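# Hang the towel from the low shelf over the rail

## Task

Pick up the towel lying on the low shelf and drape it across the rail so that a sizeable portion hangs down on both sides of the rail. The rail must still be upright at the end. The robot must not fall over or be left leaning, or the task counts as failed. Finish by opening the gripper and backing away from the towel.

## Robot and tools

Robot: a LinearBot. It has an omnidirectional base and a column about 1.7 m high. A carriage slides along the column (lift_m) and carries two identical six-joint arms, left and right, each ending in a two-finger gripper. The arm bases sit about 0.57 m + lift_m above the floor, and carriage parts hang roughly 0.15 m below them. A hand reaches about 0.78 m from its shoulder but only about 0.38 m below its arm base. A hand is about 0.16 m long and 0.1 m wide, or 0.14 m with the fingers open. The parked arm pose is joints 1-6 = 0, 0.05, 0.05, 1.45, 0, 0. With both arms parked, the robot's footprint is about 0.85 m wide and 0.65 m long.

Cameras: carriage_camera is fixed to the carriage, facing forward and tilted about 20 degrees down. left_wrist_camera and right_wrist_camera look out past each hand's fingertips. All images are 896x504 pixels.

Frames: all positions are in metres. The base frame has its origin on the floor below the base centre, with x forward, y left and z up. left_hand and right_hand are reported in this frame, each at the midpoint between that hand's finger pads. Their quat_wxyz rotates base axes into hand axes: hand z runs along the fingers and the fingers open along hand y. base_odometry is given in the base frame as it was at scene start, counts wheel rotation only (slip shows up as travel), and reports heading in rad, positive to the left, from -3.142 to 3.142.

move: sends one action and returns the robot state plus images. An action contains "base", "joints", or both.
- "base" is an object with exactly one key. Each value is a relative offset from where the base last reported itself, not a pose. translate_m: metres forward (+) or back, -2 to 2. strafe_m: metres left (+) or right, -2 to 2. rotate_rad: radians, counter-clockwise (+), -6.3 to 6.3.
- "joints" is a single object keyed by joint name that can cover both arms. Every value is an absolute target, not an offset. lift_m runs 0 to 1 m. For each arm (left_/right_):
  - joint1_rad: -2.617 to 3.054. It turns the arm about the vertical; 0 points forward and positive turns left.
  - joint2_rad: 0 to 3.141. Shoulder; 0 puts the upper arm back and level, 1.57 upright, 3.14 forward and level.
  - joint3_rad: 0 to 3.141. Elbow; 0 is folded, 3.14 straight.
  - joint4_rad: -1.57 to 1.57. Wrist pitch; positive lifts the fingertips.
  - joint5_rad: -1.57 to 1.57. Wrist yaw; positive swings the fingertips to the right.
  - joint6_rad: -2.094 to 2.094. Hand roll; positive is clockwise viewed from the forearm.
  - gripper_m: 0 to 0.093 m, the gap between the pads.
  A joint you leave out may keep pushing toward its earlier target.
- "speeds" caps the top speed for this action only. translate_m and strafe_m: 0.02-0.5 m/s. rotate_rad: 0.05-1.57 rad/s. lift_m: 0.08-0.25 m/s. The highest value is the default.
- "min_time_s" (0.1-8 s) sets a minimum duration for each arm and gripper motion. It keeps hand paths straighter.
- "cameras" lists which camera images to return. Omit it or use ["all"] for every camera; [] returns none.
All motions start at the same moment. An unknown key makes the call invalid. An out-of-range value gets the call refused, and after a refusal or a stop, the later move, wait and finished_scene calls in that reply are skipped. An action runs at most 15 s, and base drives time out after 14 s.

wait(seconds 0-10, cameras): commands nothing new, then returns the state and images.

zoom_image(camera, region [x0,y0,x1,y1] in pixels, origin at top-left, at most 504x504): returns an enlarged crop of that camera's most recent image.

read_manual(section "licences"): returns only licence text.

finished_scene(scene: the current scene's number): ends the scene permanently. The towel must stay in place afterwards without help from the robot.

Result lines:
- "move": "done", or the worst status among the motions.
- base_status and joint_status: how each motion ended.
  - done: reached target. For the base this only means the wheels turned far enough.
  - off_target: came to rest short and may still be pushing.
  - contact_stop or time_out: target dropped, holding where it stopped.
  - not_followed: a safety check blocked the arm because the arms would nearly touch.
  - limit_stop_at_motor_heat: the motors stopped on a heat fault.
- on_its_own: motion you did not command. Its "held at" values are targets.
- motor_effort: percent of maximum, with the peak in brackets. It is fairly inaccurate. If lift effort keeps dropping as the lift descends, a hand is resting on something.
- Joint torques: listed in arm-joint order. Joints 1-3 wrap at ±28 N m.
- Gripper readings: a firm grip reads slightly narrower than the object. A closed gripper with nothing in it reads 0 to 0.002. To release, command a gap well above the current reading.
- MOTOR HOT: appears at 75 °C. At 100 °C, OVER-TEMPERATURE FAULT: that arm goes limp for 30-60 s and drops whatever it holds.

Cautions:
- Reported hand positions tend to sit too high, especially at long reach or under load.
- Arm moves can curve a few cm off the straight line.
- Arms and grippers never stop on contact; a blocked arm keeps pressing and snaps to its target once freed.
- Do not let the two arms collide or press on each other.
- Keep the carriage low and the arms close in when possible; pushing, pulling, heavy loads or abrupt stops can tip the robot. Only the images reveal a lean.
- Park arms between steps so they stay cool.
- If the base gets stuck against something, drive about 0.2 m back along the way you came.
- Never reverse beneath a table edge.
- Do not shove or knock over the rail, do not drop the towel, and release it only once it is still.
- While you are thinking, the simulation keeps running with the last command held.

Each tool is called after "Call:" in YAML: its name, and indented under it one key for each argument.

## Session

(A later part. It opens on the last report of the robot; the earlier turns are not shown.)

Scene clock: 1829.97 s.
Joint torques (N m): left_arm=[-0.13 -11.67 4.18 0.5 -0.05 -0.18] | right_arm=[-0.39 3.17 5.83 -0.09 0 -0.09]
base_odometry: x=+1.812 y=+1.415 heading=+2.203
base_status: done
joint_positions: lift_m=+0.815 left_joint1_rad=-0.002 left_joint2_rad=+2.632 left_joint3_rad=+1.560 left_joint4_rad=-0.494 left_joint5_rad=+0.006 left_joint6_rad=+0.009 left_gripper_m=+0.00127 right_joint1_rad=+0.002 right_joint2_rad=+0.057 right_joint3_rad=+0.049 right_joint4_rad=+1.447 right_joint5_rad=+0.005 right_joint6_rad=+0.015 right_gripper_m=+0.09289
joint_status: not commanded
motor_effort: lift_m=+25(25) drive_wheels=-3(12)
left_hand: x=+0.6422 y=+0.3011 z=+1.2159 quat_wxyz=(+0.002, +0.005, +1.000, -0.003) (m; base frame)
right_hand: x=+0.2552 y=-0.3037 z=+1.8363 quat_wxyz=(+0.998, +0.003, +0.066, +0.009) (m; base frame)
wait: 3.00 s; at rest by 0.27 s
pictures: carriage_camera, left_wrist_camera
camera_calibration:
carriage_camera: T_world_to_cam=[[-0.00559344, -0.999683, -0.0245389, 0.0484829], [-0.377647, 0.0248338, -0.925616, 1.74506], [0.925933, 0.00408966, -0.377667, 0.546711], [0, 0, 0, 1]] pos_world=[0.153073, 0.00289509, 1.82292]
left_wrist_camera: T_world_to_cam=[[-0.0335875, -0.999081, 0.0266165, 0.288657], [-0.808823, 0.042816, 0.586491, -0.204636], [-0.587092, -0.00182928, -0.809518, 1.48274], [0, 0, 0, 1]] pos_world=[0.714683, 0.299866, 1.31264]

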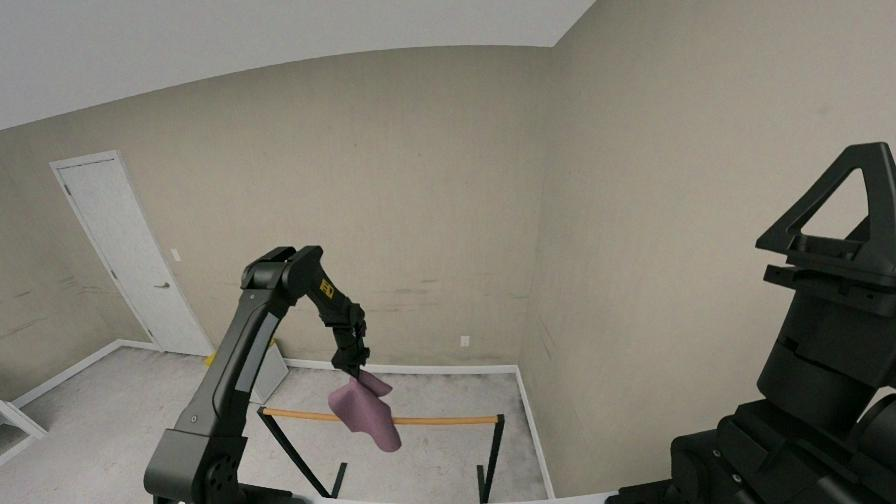

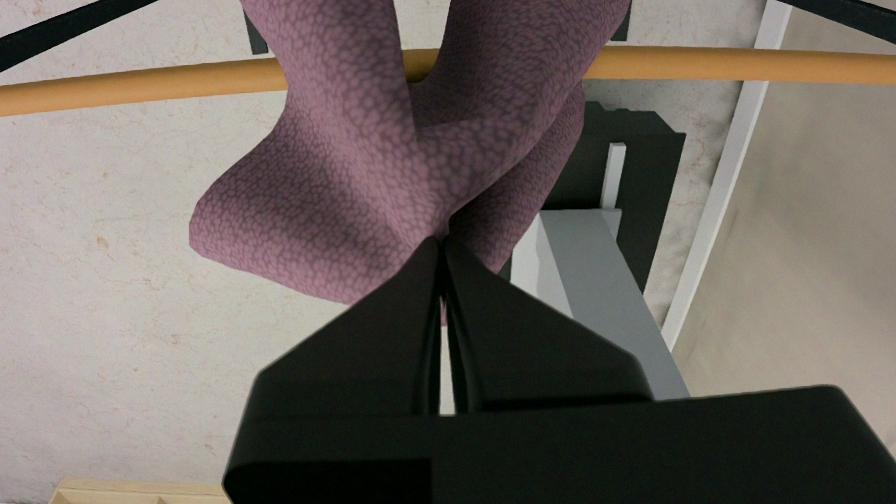

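Call:
move:
  joints: {"lift_m": 0.73}
  speeds: {"lift_m": 0.08}
  cameras: []

Call:
wait:
  seconds: 2.5
  cameras: ["carriage_camera", "left_wrist_camera"]

Call:
zoom_image:
  camera: "carriage_camera"
  region: [240, 320, 520, 500]

Scene clock: 1837.80 s.
Joint torques (N m): left_arm=[-0.14 -11.63 4.29 0.49 -0.05 -0.17] | right_arm=[-0.39 3.03 5.89 -0.1 0.01 -0.1]
move: done
base_odometry: x=+1.812 y=+1.415 heading=+2.203
base_status: not commanded
joint_positions: lift_m=+0.730 left_joint1_rad=-0.002 left_joint2_rad=+2.632 left_joint3_rad=+1.559 left_joint4_rad=-0.493 left_joint5_rad=+0.006 left_joint6_rad=+0.009 left_gripper_m=+0.00127 right_joint1_rad=+0.002 right_joint2_rad=+0.057 right_joint3_rad=+0.049 right_joint4_rad=+1.447 right_joint5_rad=+0.005 right_joint6_rad=+0.015 right_gripper_m=+0.09289
joint_status: all done
motor_effort: lift_m=+20(20) drive_wheels=+4(5)
left_hand: x=+0.6420 y=+0.3011 z=+1.1311 quat_wxyz=(+0.002, +0.005, +1.000, -0.003) (m; base frame)
right_hand: x=+0.2551 y=-0.3037 z=+1.7519 quat_wxyz=(+0.998, +0.003, +0.066, +0.009) (m; base frame)
pictures: none
No camera images: "cameras" was empty.

Scene clock: 1840.30 s.
Joint torques (N m): left_arm=[-0.14 -11.64 4.31 0.49 -0.03 -0.18] | right_arm=[-0.43 3.11 5.82 -0.11 0.02 -0.1]
base_odometry: x=+1.812 y=+1.415 heading=+2.203
base_status: not commanded
joint_positions: lift_m=+0.730 left_joint1_rad=-0.002 left_joint2_rad=+2.632 left_joint3_rad=+1.559 left_joint4_rad=-0.493 left_joint5_rad=+0.006 left_joint6_rad=+0.009 left_gripper_m=+0.00127 right_joint1_rad=+0.002 right_joint2_rad=+0.057 right_joint3_rad=+0.049 right_joint4_rad=+1.447 right_joint5_rad=+0.005 right_joint6_rad=+0.015 right_gripper_m=+0.09289
joint_status: all done
motor_effort: lift_m=+20(20) drive_wheels=+4(5)
left_hand: x=+0.6420 y=+0.3011 z=+1.1311 quat_wxyz=(+0.002, +0.005, +1.000, -0.003) (m; base frame)
right_hand: x=+0.2551 y=-0.3037 z=+1.7519 quat_wxyz=(+0.998, +0.003, +0.066, +0.009) (m; base frame)
wait: 2.50 s; at rest by 0.27 s
pictures: carriage_camera, left_wrist_camera
camera_calibration:
carriage_camera: T_world_to_cam=[[-0.00559344, -0.999683, -0.0245389, 0.046412], [-0.377647, 0.0248338, -0.925616, 1.66695], [0.925933, 0.00408966, -0.377667, 0.514839], [0, 0, 0, 1]] pos_world=[0.153073, 0.00289509, 1.73853]
left_wrist_camera: T_world_to_cam=[[-0.0335875, -0.999081, 0.0266165, 0.290909], [-0.808823, 0.042816, 0.586491, -0.155037], [-0.587092, -0.00182928, -0.809518, 1.41396], [0, 0, 0, 1]] pos_world=[0.714497, 0.299866, 1.22781]

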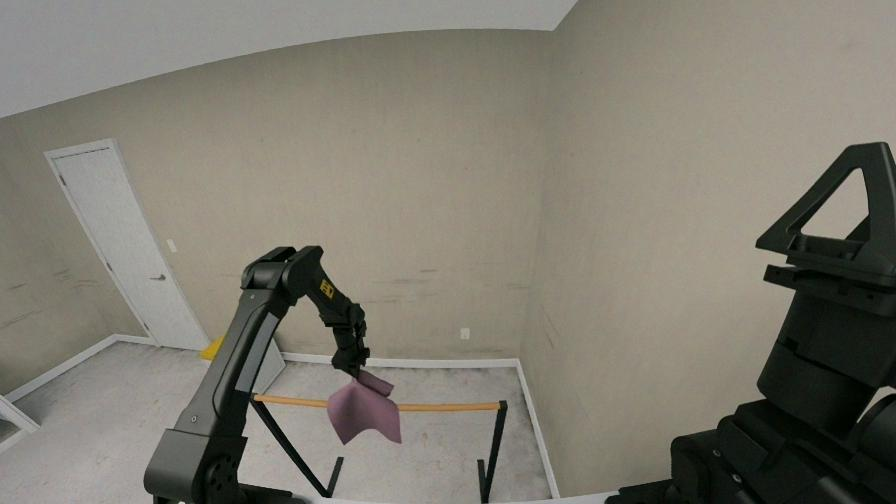

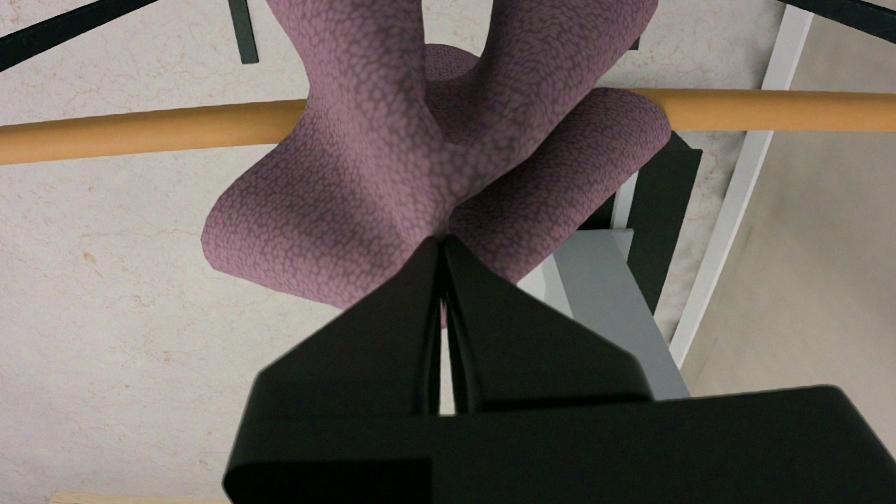

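Scaled by 1.800 from the camera's 896x504 image, which has a finer 1280x720 frame.

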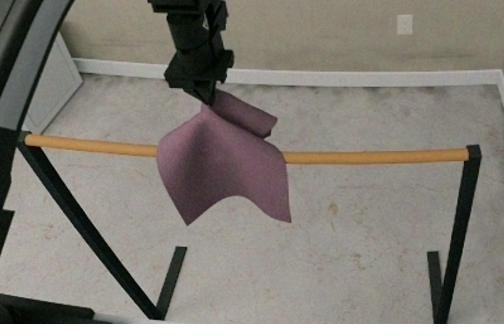

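Call:
move:
  joints: {"lift_m": 0.67}
  speeds: {"lift_m": 0.08}
  cameras: []

Call:
wait:
  seconds: 2.5
  cameras: ["carriage_camera", "left_wrist_camera"]

Call:
zoom_image:
  camera: "carriage_camera"
  region: [240, 320, 520, 500]

Scene clock: 1850.00 s.
Joint torques (N m): left_arm=[-0.2 -11.64 4.29 0.49 -0.05 -0.18] | right_arm=[-0.43 3.12 5.82 -0.1 0.01 -0.1]
move: done
base_odometry: x=+1.812 y=+1.415 heading=+2.203
base_status: not commanded
joint_positions: lift_m=+0.670 left_joint1_rad=-0.002 left_joint2_rad=+2.632 left_joint3_rad=+1.559 left_joint4_rad=-0.491 left_joint5_rad=+0.006 left_joint6_rad=+0.009 left_gripper_m=+0.00127 right_joint1_rad=+0.002 right_joint2_rad=+0.057 right_joint3_rad=+0.049 right_joint4_rad=+1.447 right_joint5_rad=+0.005 right_joint6_rad=+0.015 right_gripper_m=+0.09289
joint_status: all done
motor_effort: lift_m=+20(21) drive_wheels=+4(5)
left_hand: x=+0.6424 y=+0.3011 z=+1.0710 quat_wxyz=(+0.003, +0.005, +1.000, -0.003) (m; base frame)
right_hand: x=+0.2551 y=-0.3037 z=+1.6919 quat_wxyz=(+0.998, +0.003, +0.066, +0.009) (m; base frame)
pictures: none
No camera images: "cameras" was empty.

Scene clock: 1852.50 s.
Joint torques (N m): left_arm=[-0.1 -11.66 4.27 0.45 -0.03 -0.18] | right_arm=[-0.42 3.15 5.87 -0.11 0.01 -0.1]
base_odometry: x=+1.812 y=+1.415 heading=+2.203
base_status: not commanded
joint_positions: lift_m=+0.670 left_joint1_rad=-0.002 left_joint2_rad=+2.632 left_joint3_rad=+1.559 left_joint4_rad=-0.491 left_joint5_rad=+0.006 left_joint6_rad=+0.009 left_gripper_m=+0.00127 right_joint1_rad=+0.002 right_joint2_rad=+0.057 right_joint3_rad=+0.049 right_joint4_rad=+1.447 right_joint5_rad=+0.005 right_joint6_rad=+0.015 right_gripper_m=+0.09289
joint_status: all done
motor_effort: lift_m=+20(21) drive_wheels=+4(5)
left_hand: x=+0.6424 y=+0.3011 z=+1.0710 quat_wxyz=(+0.003, +0.005, +1.000, -0.003) (m; base frame)
right_hand: x=+0.2551 y=-0.3037 z=+1.6919 quat_wxyz=(+0.998, +0.003, +0.066, +0.009) (m; base frame)
wait: 2.50 s; at rest by 0.27 s
pictures: carriage_camera, left_wrist_camera
camera_calibration:
carriage_camera: T_world_to_cam=[[-0.00559344, -0.999683, -0.0245389, 0.0449383], [-0.377647, 0.0248338, -0.925616, 1.61136], [0.925933, 0.00408966, -0.377667, 0.492159], [0, 0, 0, 1]] pos_world=[0.153073, 0.00289509, 1.67848]
left_wrist_camera: T_world_to_cam=[[-0.0336281, -0.999081, 0.026568, 0.292597], [-0.809717, 0.0428176, 0.585256, -0.117617], [-0.585856, -0.00183155, -0.810413, 1.36573], [0, 0, 0, 1]] pos_world=[0.714724, 0.299866, 1.16787]

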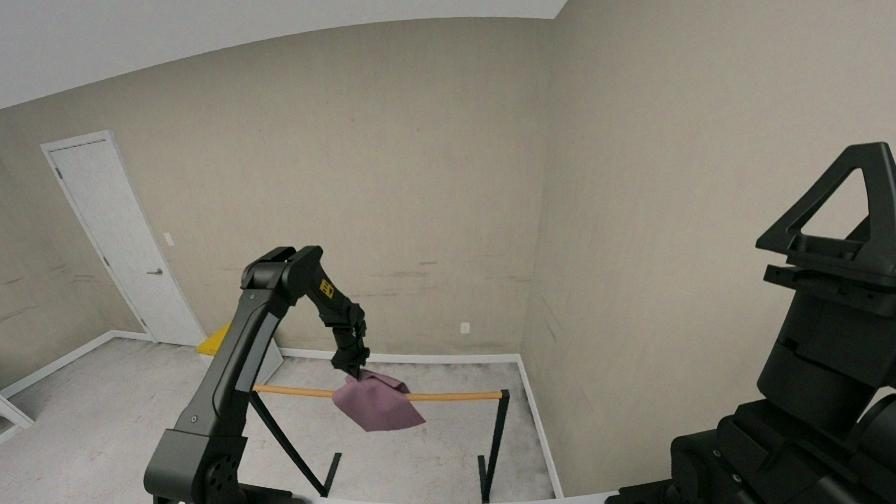

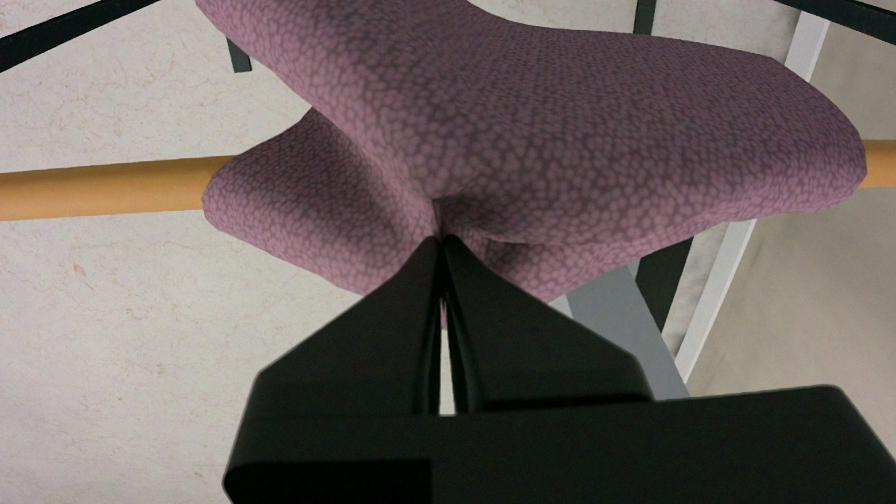

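Scaled by 1.800 from the camera's 896x504 image, which has a finer 1280x720 frame.

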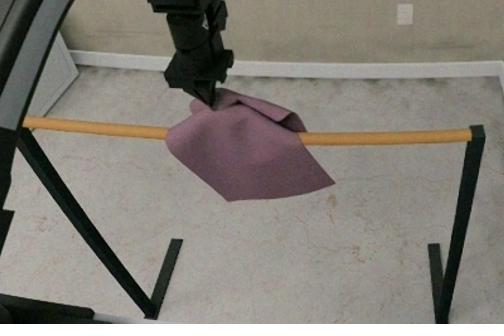

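Call:
move:
  base: {"translate_m": 0.065}
  speeds: {"translate_m": 0.04}
  cameras: []

Call:
wait:
  seconds: 2.5
  cameras: ["carriage_camera", "left_wrist_camera"]

Call:
zoom_image:
  camera: "carriage_camera"
  region: [240, 320, 520, 500]

Scene clock: 1871.30 s.
Joint torques (N m): left_arm=[-0.17 -11.6 4.26 0.47 -0.03 -0.18] | right_arm=[-0.39 3.18 5.7 -0.09 0 -0.09]
move: done
base_odometry: x=+1.774 y=+1.468 heading=+2.202
base_status: done
joint_positions: lift_m=+0.670 left_joint1_rad=-0.002 left_joint2_rad=+2.632 left_joint3_rad=+1.559 left_joint4_rad=-0.491 left_joint5_rad=+0.006 left_joint6_rad=+0.009 left_gripper_m=+0.00127 right_joint1_rad=+0.002 right_joint2_rad=+0.057 right_joint3_rad=+0.049 right_joint4_rad=+1.448 right_joint5_rad=+0.005 right_joint6_rad=+0.015 right_gripper_m=+0.09289
joint_status: not commanded
motor_effort: lift_m=+20(20) drive_wheels=+5(12)
left_hand: x=+0.6424 y=+0.3011 z=+1.0710 quat_wxyz=(+0.003, +0.005, +1.000, -0.003) (m; base frame)
right_hand: x=+0.2546 y=-0.3037 z=+1.6919 quat_wxyz=(+0.998, +0.003, +0.065, +0.009) (m; base frame)
pictures: none
No camera images: "cameras" was empty.

Scene clock: 1873.80 s.
Joint torques (N m): left_arm=[-0.17 -11.71 4.25 0.46 -0.04 -0.16] | right_arm=[-0.44 3.12 5.87 -0.11 0 -0.09]
base_odometry: x=+1.774 y=+1.468 heading=+2.202
base_status: done
joint_positions: lift_m=+0.670 left_joint1_rad=-0.002 left_joint2_rad=+2.632 left_joint3_rad=+1.559 left_joint4_rad=-0.491 left_joint5_rad=+0.006 left_joint6_rad=+0.009 left_gripper_m=+0.00127 right_joint1_rad=+0.002 right_joint2_rad=+0.057 right_joint3_rad=+0.049 right_joint4_rad=+1.448 right_joint5_rad=+0.005 right_joint6_rad=+0.015 right_gripper_m=+0.09289
joint_status: not commanded
motor_effort: lift_m=+20(20) drive_wheels=+4(12)
left_hand: x=+0.6424 y=+0.3011 z=+1.0710 quat_wxyz=(+0.003, +0.005, +1.000, -0.003) (m; base frame)
right_hand: x=+0.2546 y=-0.3037 z=+1.6919 quat_wxyz=(+0.998, +0.003, +0.065, +0.009) (m; base frame)
wait: 2.50 s; at rest by 0.27 s
pictures: carriage_camera, left_wrist_camera
camera_calibration:
carriage_camera: T_world_to_cam=[[-0.00559344, -0.999683, -0.0245389, 0.0449383], [-0.377647, 0.0248338, -0.925616, 1.61136], [0.925933, 0.00408966, -0.377667, 0.492159], [0, 0, 0, 1]] pos_world=[0.153073, 0.00289509, 1.67848]
left_wrist_camera: T_world_to_cam=[[-0.0336281, -0.999081, 0.026568, 0.292597], [-0.809717, 0.0428176, 0.585256, -0.117617], [-0.585856, -0.00183155, -0.810413, 1.36573], [0, 0, 0, 1]] pos_world=[0.714724, 0.299866, 1.16787]

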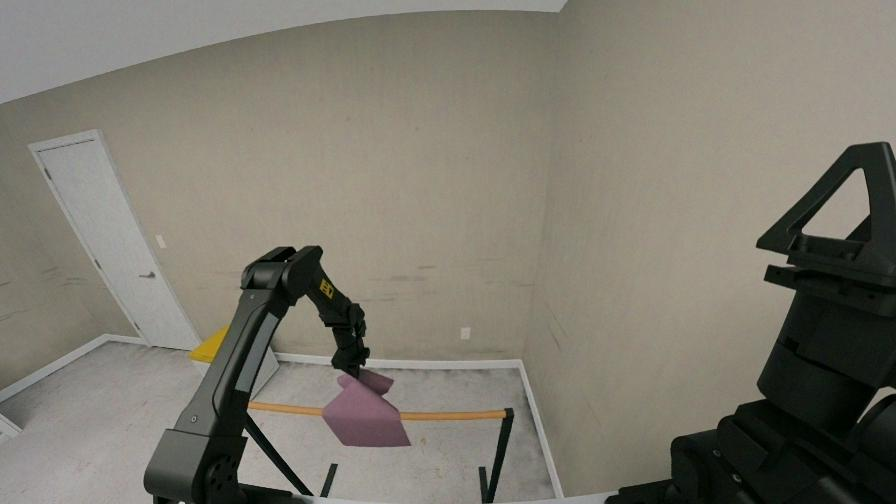

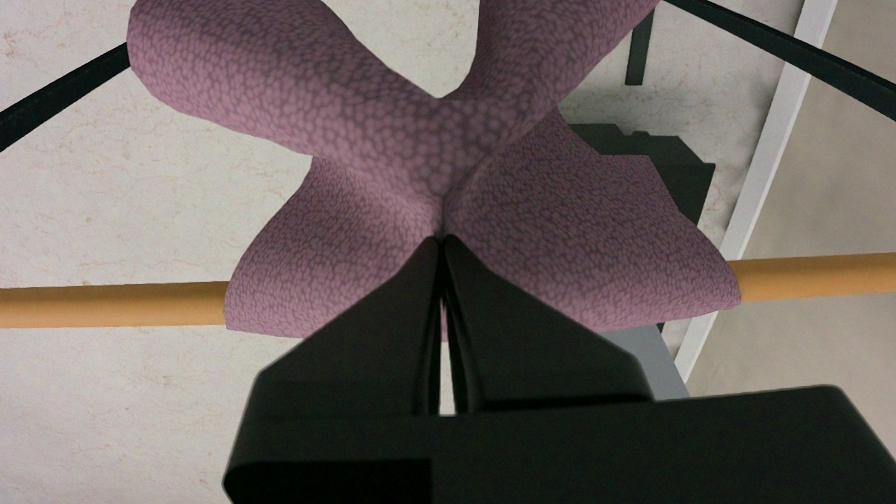

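Scaled by 1.800 from the camera's 896x504 image, which has a finer 1280x720 frame.

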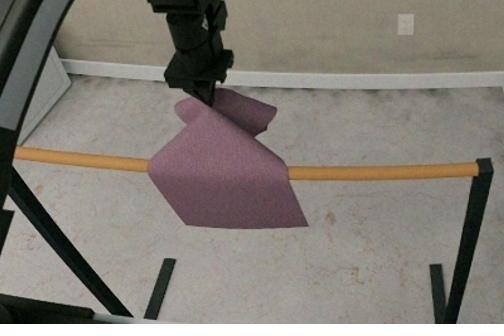

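Call:
move:
  joints: {"lift_m": 0.565}
  speeds: {"lift_m": 0.08}
  cameras: []

Call:
wait:
  seconds: 3
  cameras: ["carriage_camera", "left_wrist_camera"]

Call:
zoom_image:
  camera: "carriage_camera"
  region: [240, 320, 520, 500]

Scene clock: 1888.77 s.
Joint torques (N m): left_arm=[-0.12 -11.63 4.31 0.49 -0.04 -0.17] | right_arm=[-0.42 3.22 5.91 -0.05 0.01 -0.09]
move: done
base_odometry: x=+1.774 y=+1.468 heading=+2.202
base_status: not commanded
joint_positions: lift_m=+0.565 left_joint1_rad=-0.002 left_joint2_rad=+2.632 left_joint3_rad=+1.558 left_joint4_rad=-0.493 left_joint5_rad=+0.006 left_joint6_rad=+0.009 left_gripper_m=+0.00127 right_joint1_rad=+0.002 right_joint2_rad=+0.057 right_joint3_rad=+0.049 right_joint4_rad=+1.448 right_joint5_rad=+0.005 right_joint6_rad=+0.015 right_gripper_m=+0.09289
joint_status: all done
motor_effort: lift_m=+20(20) drive_wheels=+5(5)
left_hand: x=+0.6419 y=+0.3011 z=+0.9660 quat_wxyz=(+0.002, +0.005, +1.000, -0.003) (m; base frame)
right_hand: x=+0.2546 y=-0.3037 z=+1.5869 quat_wxyz=(+0.998, +0.003, +0.065, +0.009) (m; base frame)
pictures: none
No camera images: "cameras" was empty.

Scene clock: 1891.77 s.
Joint torques (N m): left_arm=[-0.06 -11.66 4.38 0.47 -0.03 -0.16] | right_arm=[-0.39 3.14 5.82 -0.12 -0.02 -0.1]
base_odometry: x=+1.774 y=+1.468 heading=+2.202
base_status: not commanded
joint_positions: lift_m=+0.565 left_joint1_rad=-0.002 left_joint2_rad=+2.632 left_joint3_rad=+1.558 left_joint4_rad=-0.493 left_joint5_rad=+0.006 left_joint6_rad=+0.009 left_gripper_m=+0.00127 right_joint1_rad=+0.002 right_joint2_rad=+0.057 right_joint3_rad=+0.049 right_joint4_rad=+1.448 right_joint5_rad=+0.005 right_joint6_rad=+0.015 right_gripper_m=+0.09289
joint_status: all done
motor_effort: lift_m=+20(20) drive_wheels=+5(5)
left_hand: x=+0.6419 y=+0.3011 z=+0.9660 quat_wxyz=(+0.002, +0.005, +1.000, -0.003) (m; base frame)
right_hand: x=+0.2546 y=-0.3037 z=+1.5869 quat_wxyz=(+0.998, +0.003, +0.065, +0.009) (m; base frame)
wait: 3.00 s; at rest by 0.27 s
pictures: carriage_camera, left_wrist_camera
camera_calibration:
carriage_camera: T_world_to_cam=[[-0.00559344, -0.999683, -0.0245389, 0.0423619], [-0.377647, 0.0248338, -0.925616, 1.51418], [0.925933, 0.00408966, -0.377667, 0.452506], [0, 0, 0, 1]] pos_world=[0.153073, 0.00289509, 1.57349]
left_wrist_camera: T_world_to_cam=[[-0.0331961, -0.999094, 0.0266302, 0.295038], [-0.808614, 0.042508, 0.586801, -0.0586748], [-0.587402, -0.00205402, -0.809293, 1.28025], [0, 0, 0, 1]] pos_world=[0.714369, 0.299894, 1.06267]

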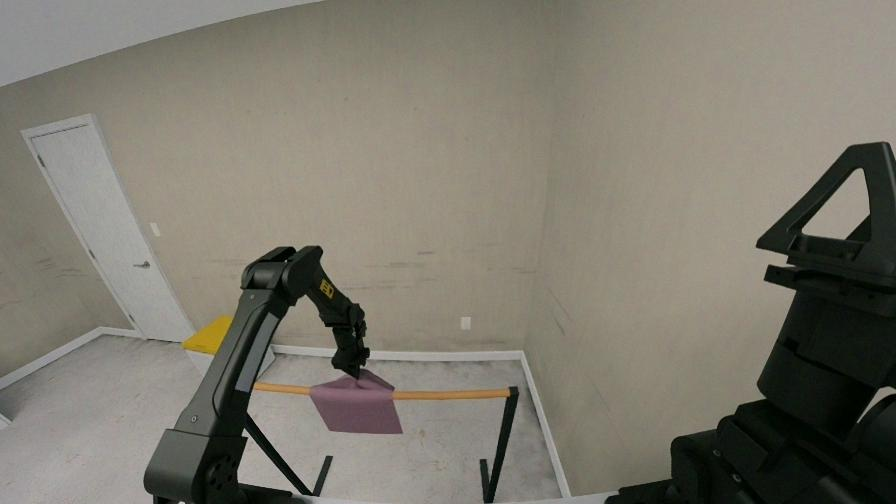

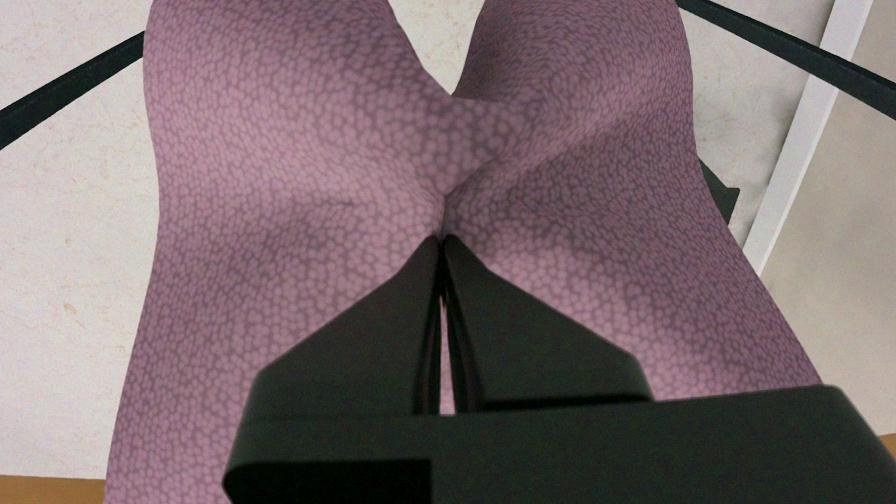

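Scaled by 1.800 from the camera's 896x504 image, which has a finer 1280x720 frame.

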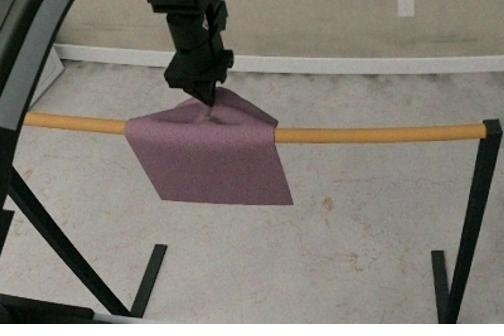

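Call:
move:
  joints: {"left_gripper_m": 0.04}
  min_time_s: 3
  cameras: []

Call:
wait:
  seconds: 2
  cameras: ["carriage_camera", "left_wrist_camera"]

Call:
zoom_image:
  camera: "carriage_camera"
  region: [240, 320, 520, 500]

Scene clock: 1902.00 s.
Joint torques (N m): left_arm=[-0.17 -11.69 4.33 0.49 -0.03 -0.17] | right_arm=[-0.39 3.15 5.81 -0.12 0 -0.09]
move: done
base_odometry: x=+1.774 y=+1.468 heading=+2.202
base_status: not commanded
joint_positions: lift_m=+0.565 left_joint1_rad=-0.002 left_joint2_rad=+2.632 left_joint3_rad=+1.558 left_joint4_rad=-0.493 left_joint5_rad=+0.006 left_joint6_rad=+0.009 left_gripper_m=+0.03993 right_joint1_rad=+0.002 right_joint2_rad=+0.057 right_joint3_rad=+0.049 right_joint4_rad=+1.448 right_joint5_rad=+0.005 right_joint6_rad=+0.015 right_gripper_m=+0.09289
joint_status: all done
motor_effort: lift_m=+20(20) drive_wheels=+4(5)
left_hand: x=+0.6419 y=+0.3011 z=+0.9660 quat_wxyz=(+0.002, +0.005, +1.000, -0.003) (m; base frame)
right_hand: x=+0.2546 y=-0.3037 z=+1.5869 quat_wxyz=(+0.998, +0.003, +0.065, +0.009) (m; base frame)
pictures: none
No camera images: "cameras" was empty.

Scene clock: 1904.00 s.
Joint torques (N m): left_arm=[-0.12 -11.69 4.27 0.47 -0.04 -0.17] | right_arm=[-0.44 3.07 5.87 -0.13 0.01 -0.1]
base_odometry: x=+1.774 y=+1.468 heading=+2.202
base_status: not commanded
joint_positions: lift_m=+0.565 left_joint1_rad=-0.002 left_joint2_rad=+2.632 left_joint3_rad=+1.558 left_joint4_rad=-0.493 left_joint5_rad=+0.006 left_joint6_rad=+0.009 left_gripper_m=+0.03993 right_joint1_rad=+0.002 right_joint2_rad=+0.057 right_joint3_rad=+0.049 right_joint4_rad=+1.448 right_joint5_rad=+0.005 right_joint6_rad=+0.015 right_gripper_m=+0.09289
joint_status: all done
motor_effort: lift_m=+20(20) drive_wheels=+4(5)
left_hand: x=+0.6419 y=+0.3011 z=+0.9660 quat_wxyz=(+0.002, +0.005, +1.000, -0.003) (m; base frame)
right_hand: x=+0.2546 y=-0.3037 z=+1.5869 quat_wxyz=(+0.998, +0.003, +0.065, +0.009) (m; base frame)
wait: 2.00 s; at rest by 0.27 s
pictures: carriage_camera, left_wrist_camera
camera_calibration:
carriage_camera: T_world_to_cam=[[-0.00559344, -0.999683, -0.0245389, 0.0423619], [-0.377647, 0.0248338, -0.925616, 1.51418], [0.925933, 0.00408966, -0.377667, 0.452506], [0, 0, 0, 1]] pos_world=[0.153073, 0.00289509, 1.57349]
left_wrist_camera: T_world_to_cam=[[-0.0331961, -0.999094, 0.0266302, 0.295038], [-0.808614, 0.042508, 0.586801, -0.0586748], [-0.587402, -0.00205402, -0.809293, 1.28025], [0, 0, 0, 1]] pos_world=[0.714369, 0.299894, 1.06267]

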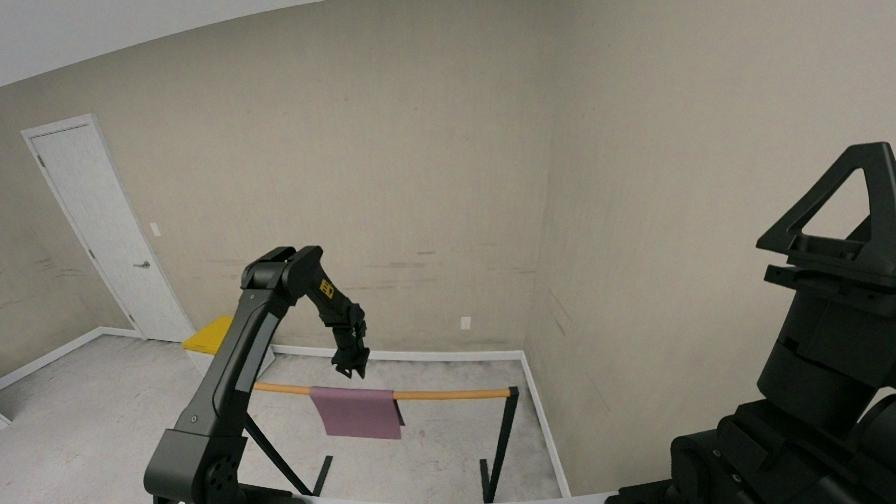

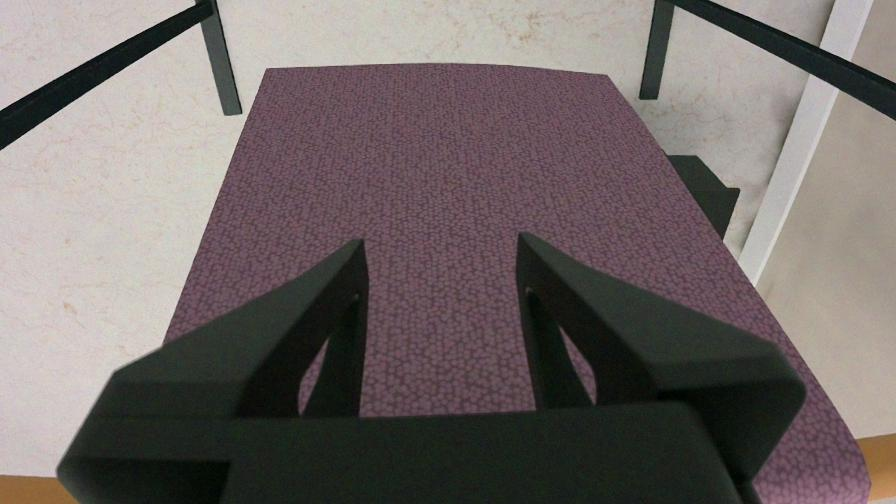

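Scaled by 1.800 from the camera's 896x504 image, which has a finer 1280x720 frame.

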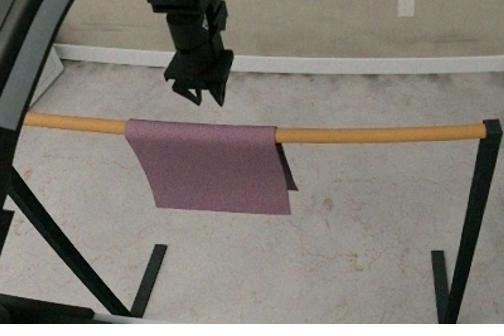

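Call:
move:
  joints: {"lift_m": 0.85}
  speeds: {"lift_m": 0.1}
  cameras: ["carriage_camera", "left_wrist_camera"]

Call:
zoom_image:
  camera: "carriage_camera"
  region: [240, 320, 520, 500]

Scene clock: 1912.10 s.
Joint torques (N m): left_arm=[-0.12 -11.69 4.49 0.47 -0.04 -0.17] | right_arm=[-0.43 3.17 5.87 -0.14 0 -0.09]
move: done
base_odometry: x=+1.774 y=+1.468 heading=+2.202
base_status: not commanded
joint_positions: lift_m=+0.850 left_joint1_rad=-0.002 left_joint2_rad=+2.633 left_joint3_rad=+1.558 left_joint4_rad=-0.492 left_joint5_rad=+0.006 left_joint6_rad=+0.009 left_gripper_m=+0.03993 right_joint1_rad=+0.002 right_joint2_rad=+0.057 right_joint3_rad=+0.049 right_joint4_rad=+1.448 right_joint5_rad=+0.005 right_joint6_rad=+0.015 right_gripper_m=+0.09289
joint_status: all done
motor_effort: lift_m=+25(30) drive_wheels=+4(5)
left_hand: x=+0.6416 y=+0.3011 z=+1.2500 quat_wxyz=(+0.002, +0.005, +1.000, -0.003) (m; base frame)
right_hand: x=+0.2545 y=-0.3037 z=+1.8714 quat_wxyz=(+0.998, +0.003, +0.065, +0.009) (m; base frame)
pictures: carriage_camera, left_wrist_camera
camera_calibration:
carriage_camera: T_world_to_cam=[[-0.00559344, -0.999683, -0.0245389, 0.049342], [-0.377647, 0.0248338, -0.925616, 1.77747], [0.925933, 0.00408966, -0.377667, 0.559934], [0, 0, 0, 1]] pos_world=[0.153073, 0.00289509, 1.85794]
left_wrist_camera: T_world_to_cam=[[-0.0331758, -0.999094, 0.0266541, 0.28742], [-0.808166, 0.0425072, 0.587418, -0.226678], [-0.588019, -0.00205289, -0.808844, 1.50981], [0, 0, 0, 1]] pos_world=[0.71414, 0.299895, 1.3467]

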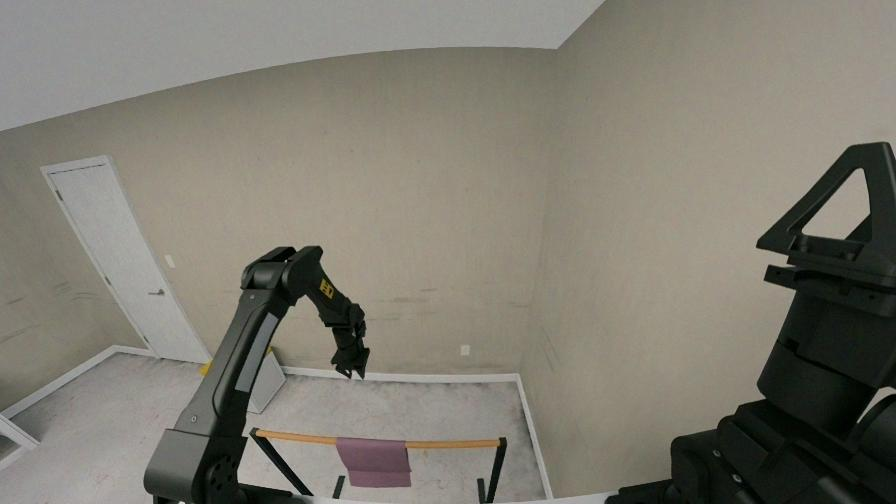

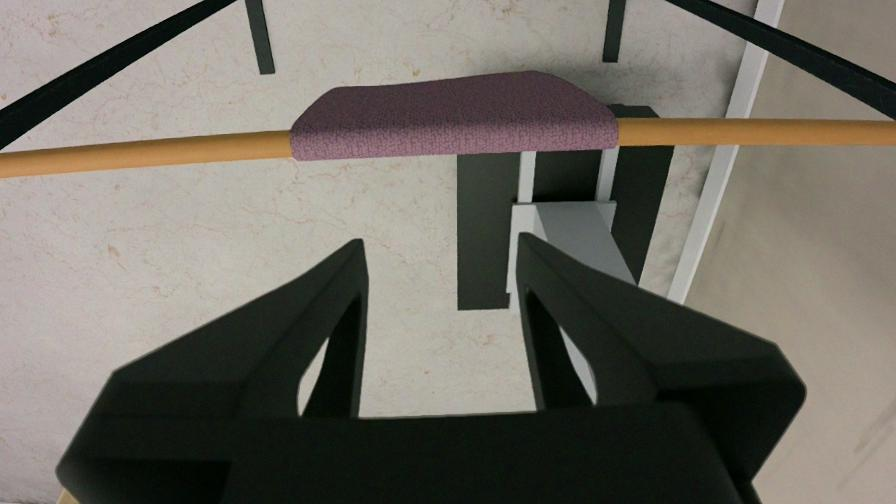

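Scaled by 1.800 from the camera's 896x504 image, which has a finer 1280x720 frame.

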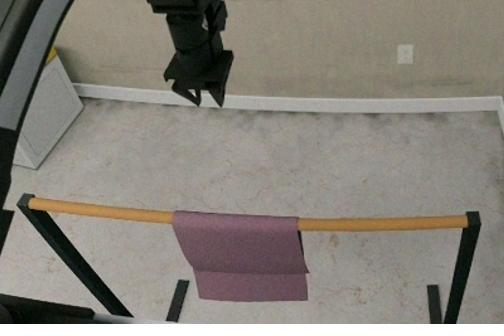

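Call:
wait:
  seconds: 0.5
  cameras: ["carriage_camera", "left_wrist_camera"]

Call:
zoom_image:
  camera: "carriage_camera"
  region: [300, 400, 460, 504]

Scene clock: 1925.87 s.
Joint torques (N m): left_arm=[-0.12 -11.73 4.31 0.49 -0.04 -0.16] | right_arm=[-0.4 3.11 5.87 -0.11 0 -0.1]
base_odometry: x=+1.774 y=+1.468 heading=+2.202
base_status: not commanded
joint_positions: lift_m=+0.850 left_joint1_rad=-0.002 left_joint2_rad=+2.633 left_joint3_rad=+1.558 left_joint4_rad=-0.492 left_joint5_rad=+0.006 left_joint6_rad=+0.009 left_gripper_m=+0.03993 right_joint1_rad=+0.002 right_joint2_rad=+0.057 right_joint3_rad=+0.049 right_joint4_rad=+1.448 right_joint5_rad=+0.005 right_joint6_rad=+0.015 right_gripper_m=+0.09289
joint_status: all done
motor_effort: lift_m=+24(30) drive_wheels=+4(5)
left_hand: x=+0.6416 y=+0.3011 z=+1.2500 quat_wxyz=(+0.002, +0.005, +1.000, -0.003) (m; base frame)
right_hand: x=+0.2545 y=-0.3037 z=+1.8714 quat_wxyz=(+0.998, +0.003, +0.065, +0.009) (m; base frame)
wait: 0.50 s; at rest from the start
pictures: carriage_camera, left_wrist_camera
camera_calibration:
carriage_camera: T_world_to_cam=[[-0.00559344, -0.999683, -0.0245389, 0.049342], [-0.377647, 0.0248338, -0.925616, 1.77747], [0.925933, 0.00408966, -0.377667, 0.559934], [0, 0, 0, 1]] pos_world=[0.153073, 0.00289509, 1.85794]
left_wrist_camera: T_world_to_cam=[[-0.0331758, -0.999094, 0.0266541, 0.28742], [-0.808166, 0.0425072, 0.587418, -0.226678], [-0.588019, -0.00205289, -0.808844, 1.50981], [0, 0, 0, 1]] pos_world=[0.71414, 0.299895, 1.3467]

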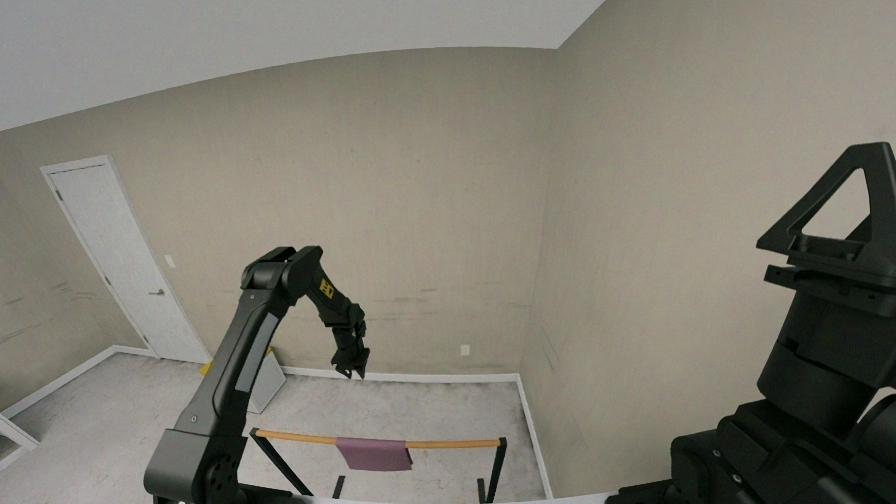

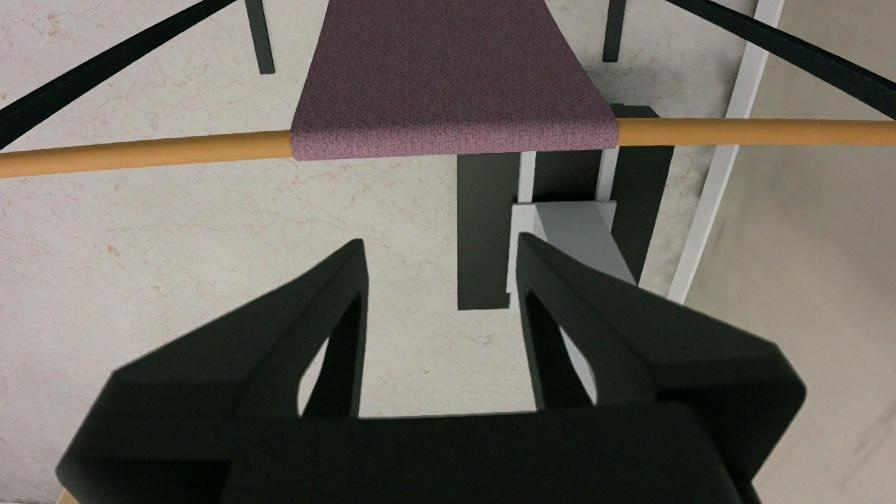

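Scaled by 3.150 from the camera's 896x504 image, which has a finer 1280x720 frame.

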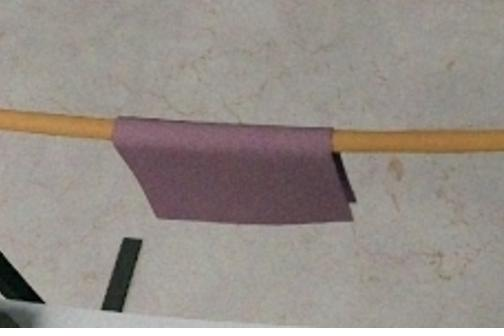

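Call:
wait:
  seconds: 3
  cameras: ["carriage_camera", "left_wrist_camera"]

Call:
zoom_image:
  camera: "carriage_camera"
  region: [300, 400, 460, 504]

Scene clock: 1931.70 s.
Joint torques (N m): left_arm=[-0.08 -11.69 4.31 0.48 -0.03 -0.18] | right_arm=[-0.43 3.14 5.82 -0.11 0.01 -0.11]
base_odometry: x=+1.774 y=+1.468 heading=+2.202
base_status: not commanded
joint_positions: lift_m=+0.850 left_joint1_rad=-0.002 left_joint2_rad=+2.633 left_joint3_rad=+1.558 left_joint4_rad=-0.492 left_joint5_rad=+0.006 left_joint6_rad=+0.009 left_gripper_m=+0.03993 right_joint1_rad=+0.002 right_joint2_rad=+0.057 right_joint3_rad=+0.049 right_joint4_rad=+1.448 right_joint5_rad=+0.005 right_joint6_rad=+0.015 right_gripper_m=+0.09289
joint_status: all done
motor_effort: lift_m=+24(30) drive_wheels=+4(5)
left_hand: x=+0.6416 y=+0.3011 z=+1.2500 quat_wxyz=(+0.002, +0.005, +1.000, -0.003) (m; base frame)
right_hand: x=+0.2545 y=-0.3037 z=+1.8714 quat_wxyz=(+0.998, +0.003, +0.065, +0.009) (m; base frame)
wait: 3.00 s; at rest from the start
pictures: carriage_camera, left_wrist_camera
camera_calibration:
carriage_camera: T_world_to_cam=[[-0.00559344, -0.999683, -0.0245389, 0.049342], [-0.377647, 0.0248338, -0.925616, 1.77747], [0.925933, 0.00408966, -0.377667, 0.559934], [0, 0, 0, 1]] pos_world=[0.153073, 0.00289509, 1.85794]
left_wrist_camera: T_world_to_cam=[[-0.0331758, -0.999094, 0.0266541, 0.28742], [-0.808166, 0.0425072, 0.587418, -0.226678], [-0.588019, -0.00205289, -0.808844, 1.50981], [0, 0, 0, 1]] pos_world=[0.71414, 0.299895, 1.3467]

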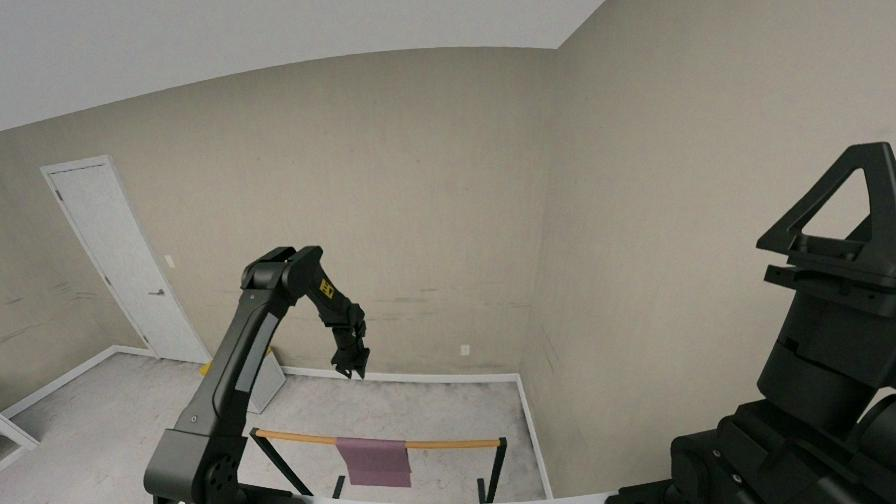

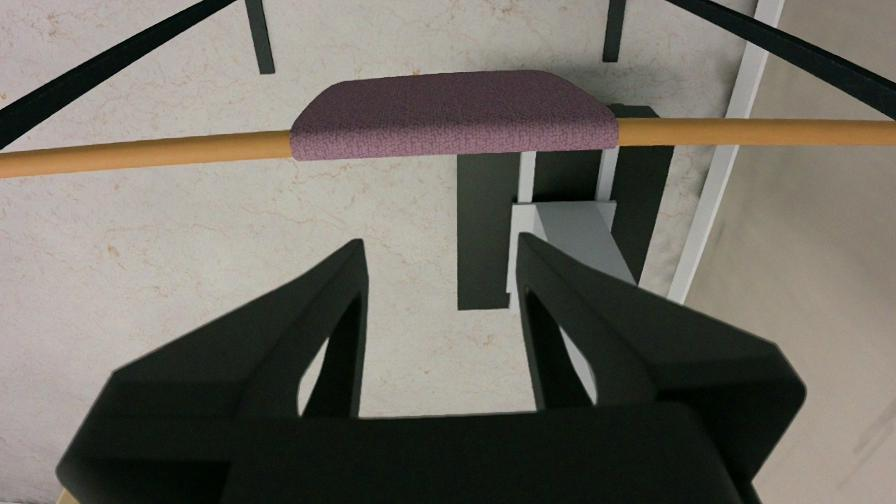

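Scaled by 3.150 from the camera's 896x504 image, which has a finer 1280x720 frame.

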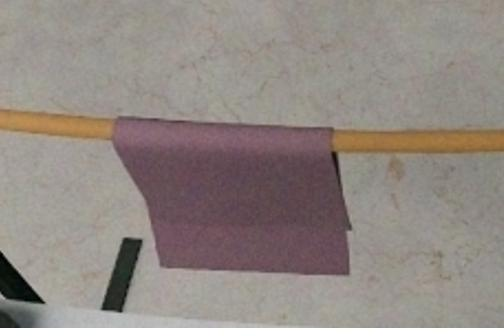

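Call:
move:
  base: {"translate_m": -0.6}
  speeds: {"translate_m": 0.15}
  cameras: []

Call:
move:
  joints: {"left_joint1_rad": 0, "left_joint2_rad": 0.05, "left_joint3_rad": 0.05, "left_joint4_rad": 1.45, "left_joint5_rad": 0, "left_joint6_rad": 0, "lift_m": 0.5}
  min_time_s: 4
  cameras: ["carriage_camera"]

Call:
zoom_image:
  camera: "carriage_camera"
  region: [240, 250, 560, 430]

Scene clock: 1942.87 s.
Joint torques (N m): left_arm=[-0.1 -11.77 4.34 0.46 -0.01 -0.18] | right_arm=[-0.42 3.15 5.82 -0.12 0 -0.1]
move: done
base_odometry: x=+2.128 y=+0.984 heading=+2.202
base_status: done
joint_positions: lift_m=+0.850 left_joint1_rad=-0.002 left_joint2_rad=+2.633 left_joint3_rad=+1.558 left_joint4_rad=-0.492 left_joint5_rad=+0.006 left_joint6_rad=+0.009 left_gripper_m=+0.03993 right_joint1_rad=+0.002 right_joint2_rad=+0.057 right_joint3_rad=+0.049 right_joint4_rad=+1.448 right_joint5_rad=+0.005 right_joint6_rad=+0.015 right_gripper_m=+0.09289
joint_status: not commanded
motor_effort: lift_m=+24(25) drive_wheels=+0(11)
left_hand: x=+0.6416 y=+0.3011 z=+1.2500 quat_wxyz=(+0.002, +0.005, +1.000, -0.003) (m; base frame)
right_hand: x=+0.2546 y=-0.3037 z=+1.8714 quat_wxyz=(+0.998, +0.003, +0.065, +0.009) (m; base frame)
pictures: none
No camera images: "cameras" was empty.

Scene clock: 1947.17 s.
Joint torques (N m): left_arm=[-0.05 2.77 4.82 0.13 -0.05 -0.17] | right_arm=[-0.4 3.17 5.9 -0.11 0 -0.1]
move: done
base_odometry: x=+2.128 y=+0.984 heading=+2.202
base_status: not commanded
joint_positions: lift_m=+0.500 left_joint1_rad=-0.002 left_joint2_rad=+0.060 left_joint3_rad=+0.058 left_joint4_rad=+1.429 left_joint5_rad=+0.006 left_joint6_rad=+0.009 left_gripper_m=+0.03993 right_joint1_rad=+0.002 right_joint2_rad=+0.057 right_joint3_rad=+0.049 right_joint4_rad=+1.448 right_joint5_rad=+0.005 right_joint6_rad=+0.015 right_gripper_m=+0.09289
joint_status: all done
motor_effort: lift_m=+20(20) drive_wheels=+1(1)
left_hand: x=+0.2579 y=+0.3018 z=+1.5236 quat_wxyz=(+0.997, +0.003, +0.072, +0.003) (m; base frame)
right_hand: x=+0.2546 y=-0.3037 z=+1.5220 quat_wxyz=(+0.998, +0.003, +0.065, +0.009) (m; base frame)
pictures: carriage_camera
camera_calibration:
carriage_camera: T_world_to_cam=[[-0.00559344, -0.999683, -0.0245389, 0.0407678], [-0.377647, 0.0248338, -0.925616, 1.45405], [0.925933, 0.00408966, -0.377667, 0.427972], [0, 0, 0, 1]] pos_world=[0.153073, 0.00289509, 1.50852]

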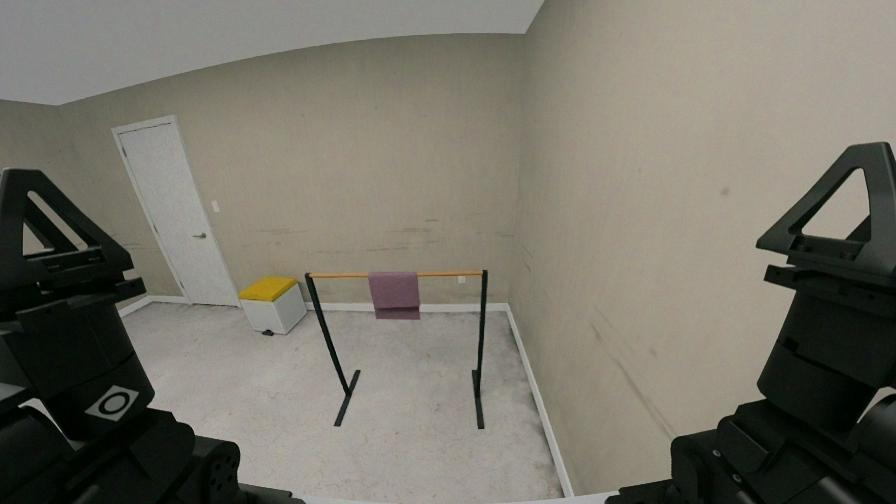

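Scaled by 1.575 from the camera's 896x504 image, which has a finer 1280x720 frame.

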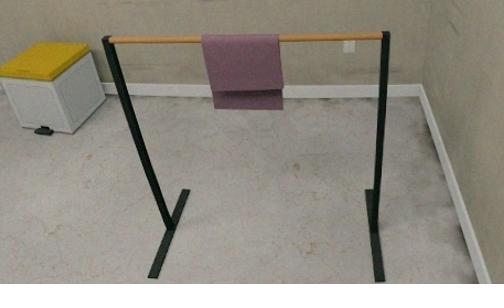

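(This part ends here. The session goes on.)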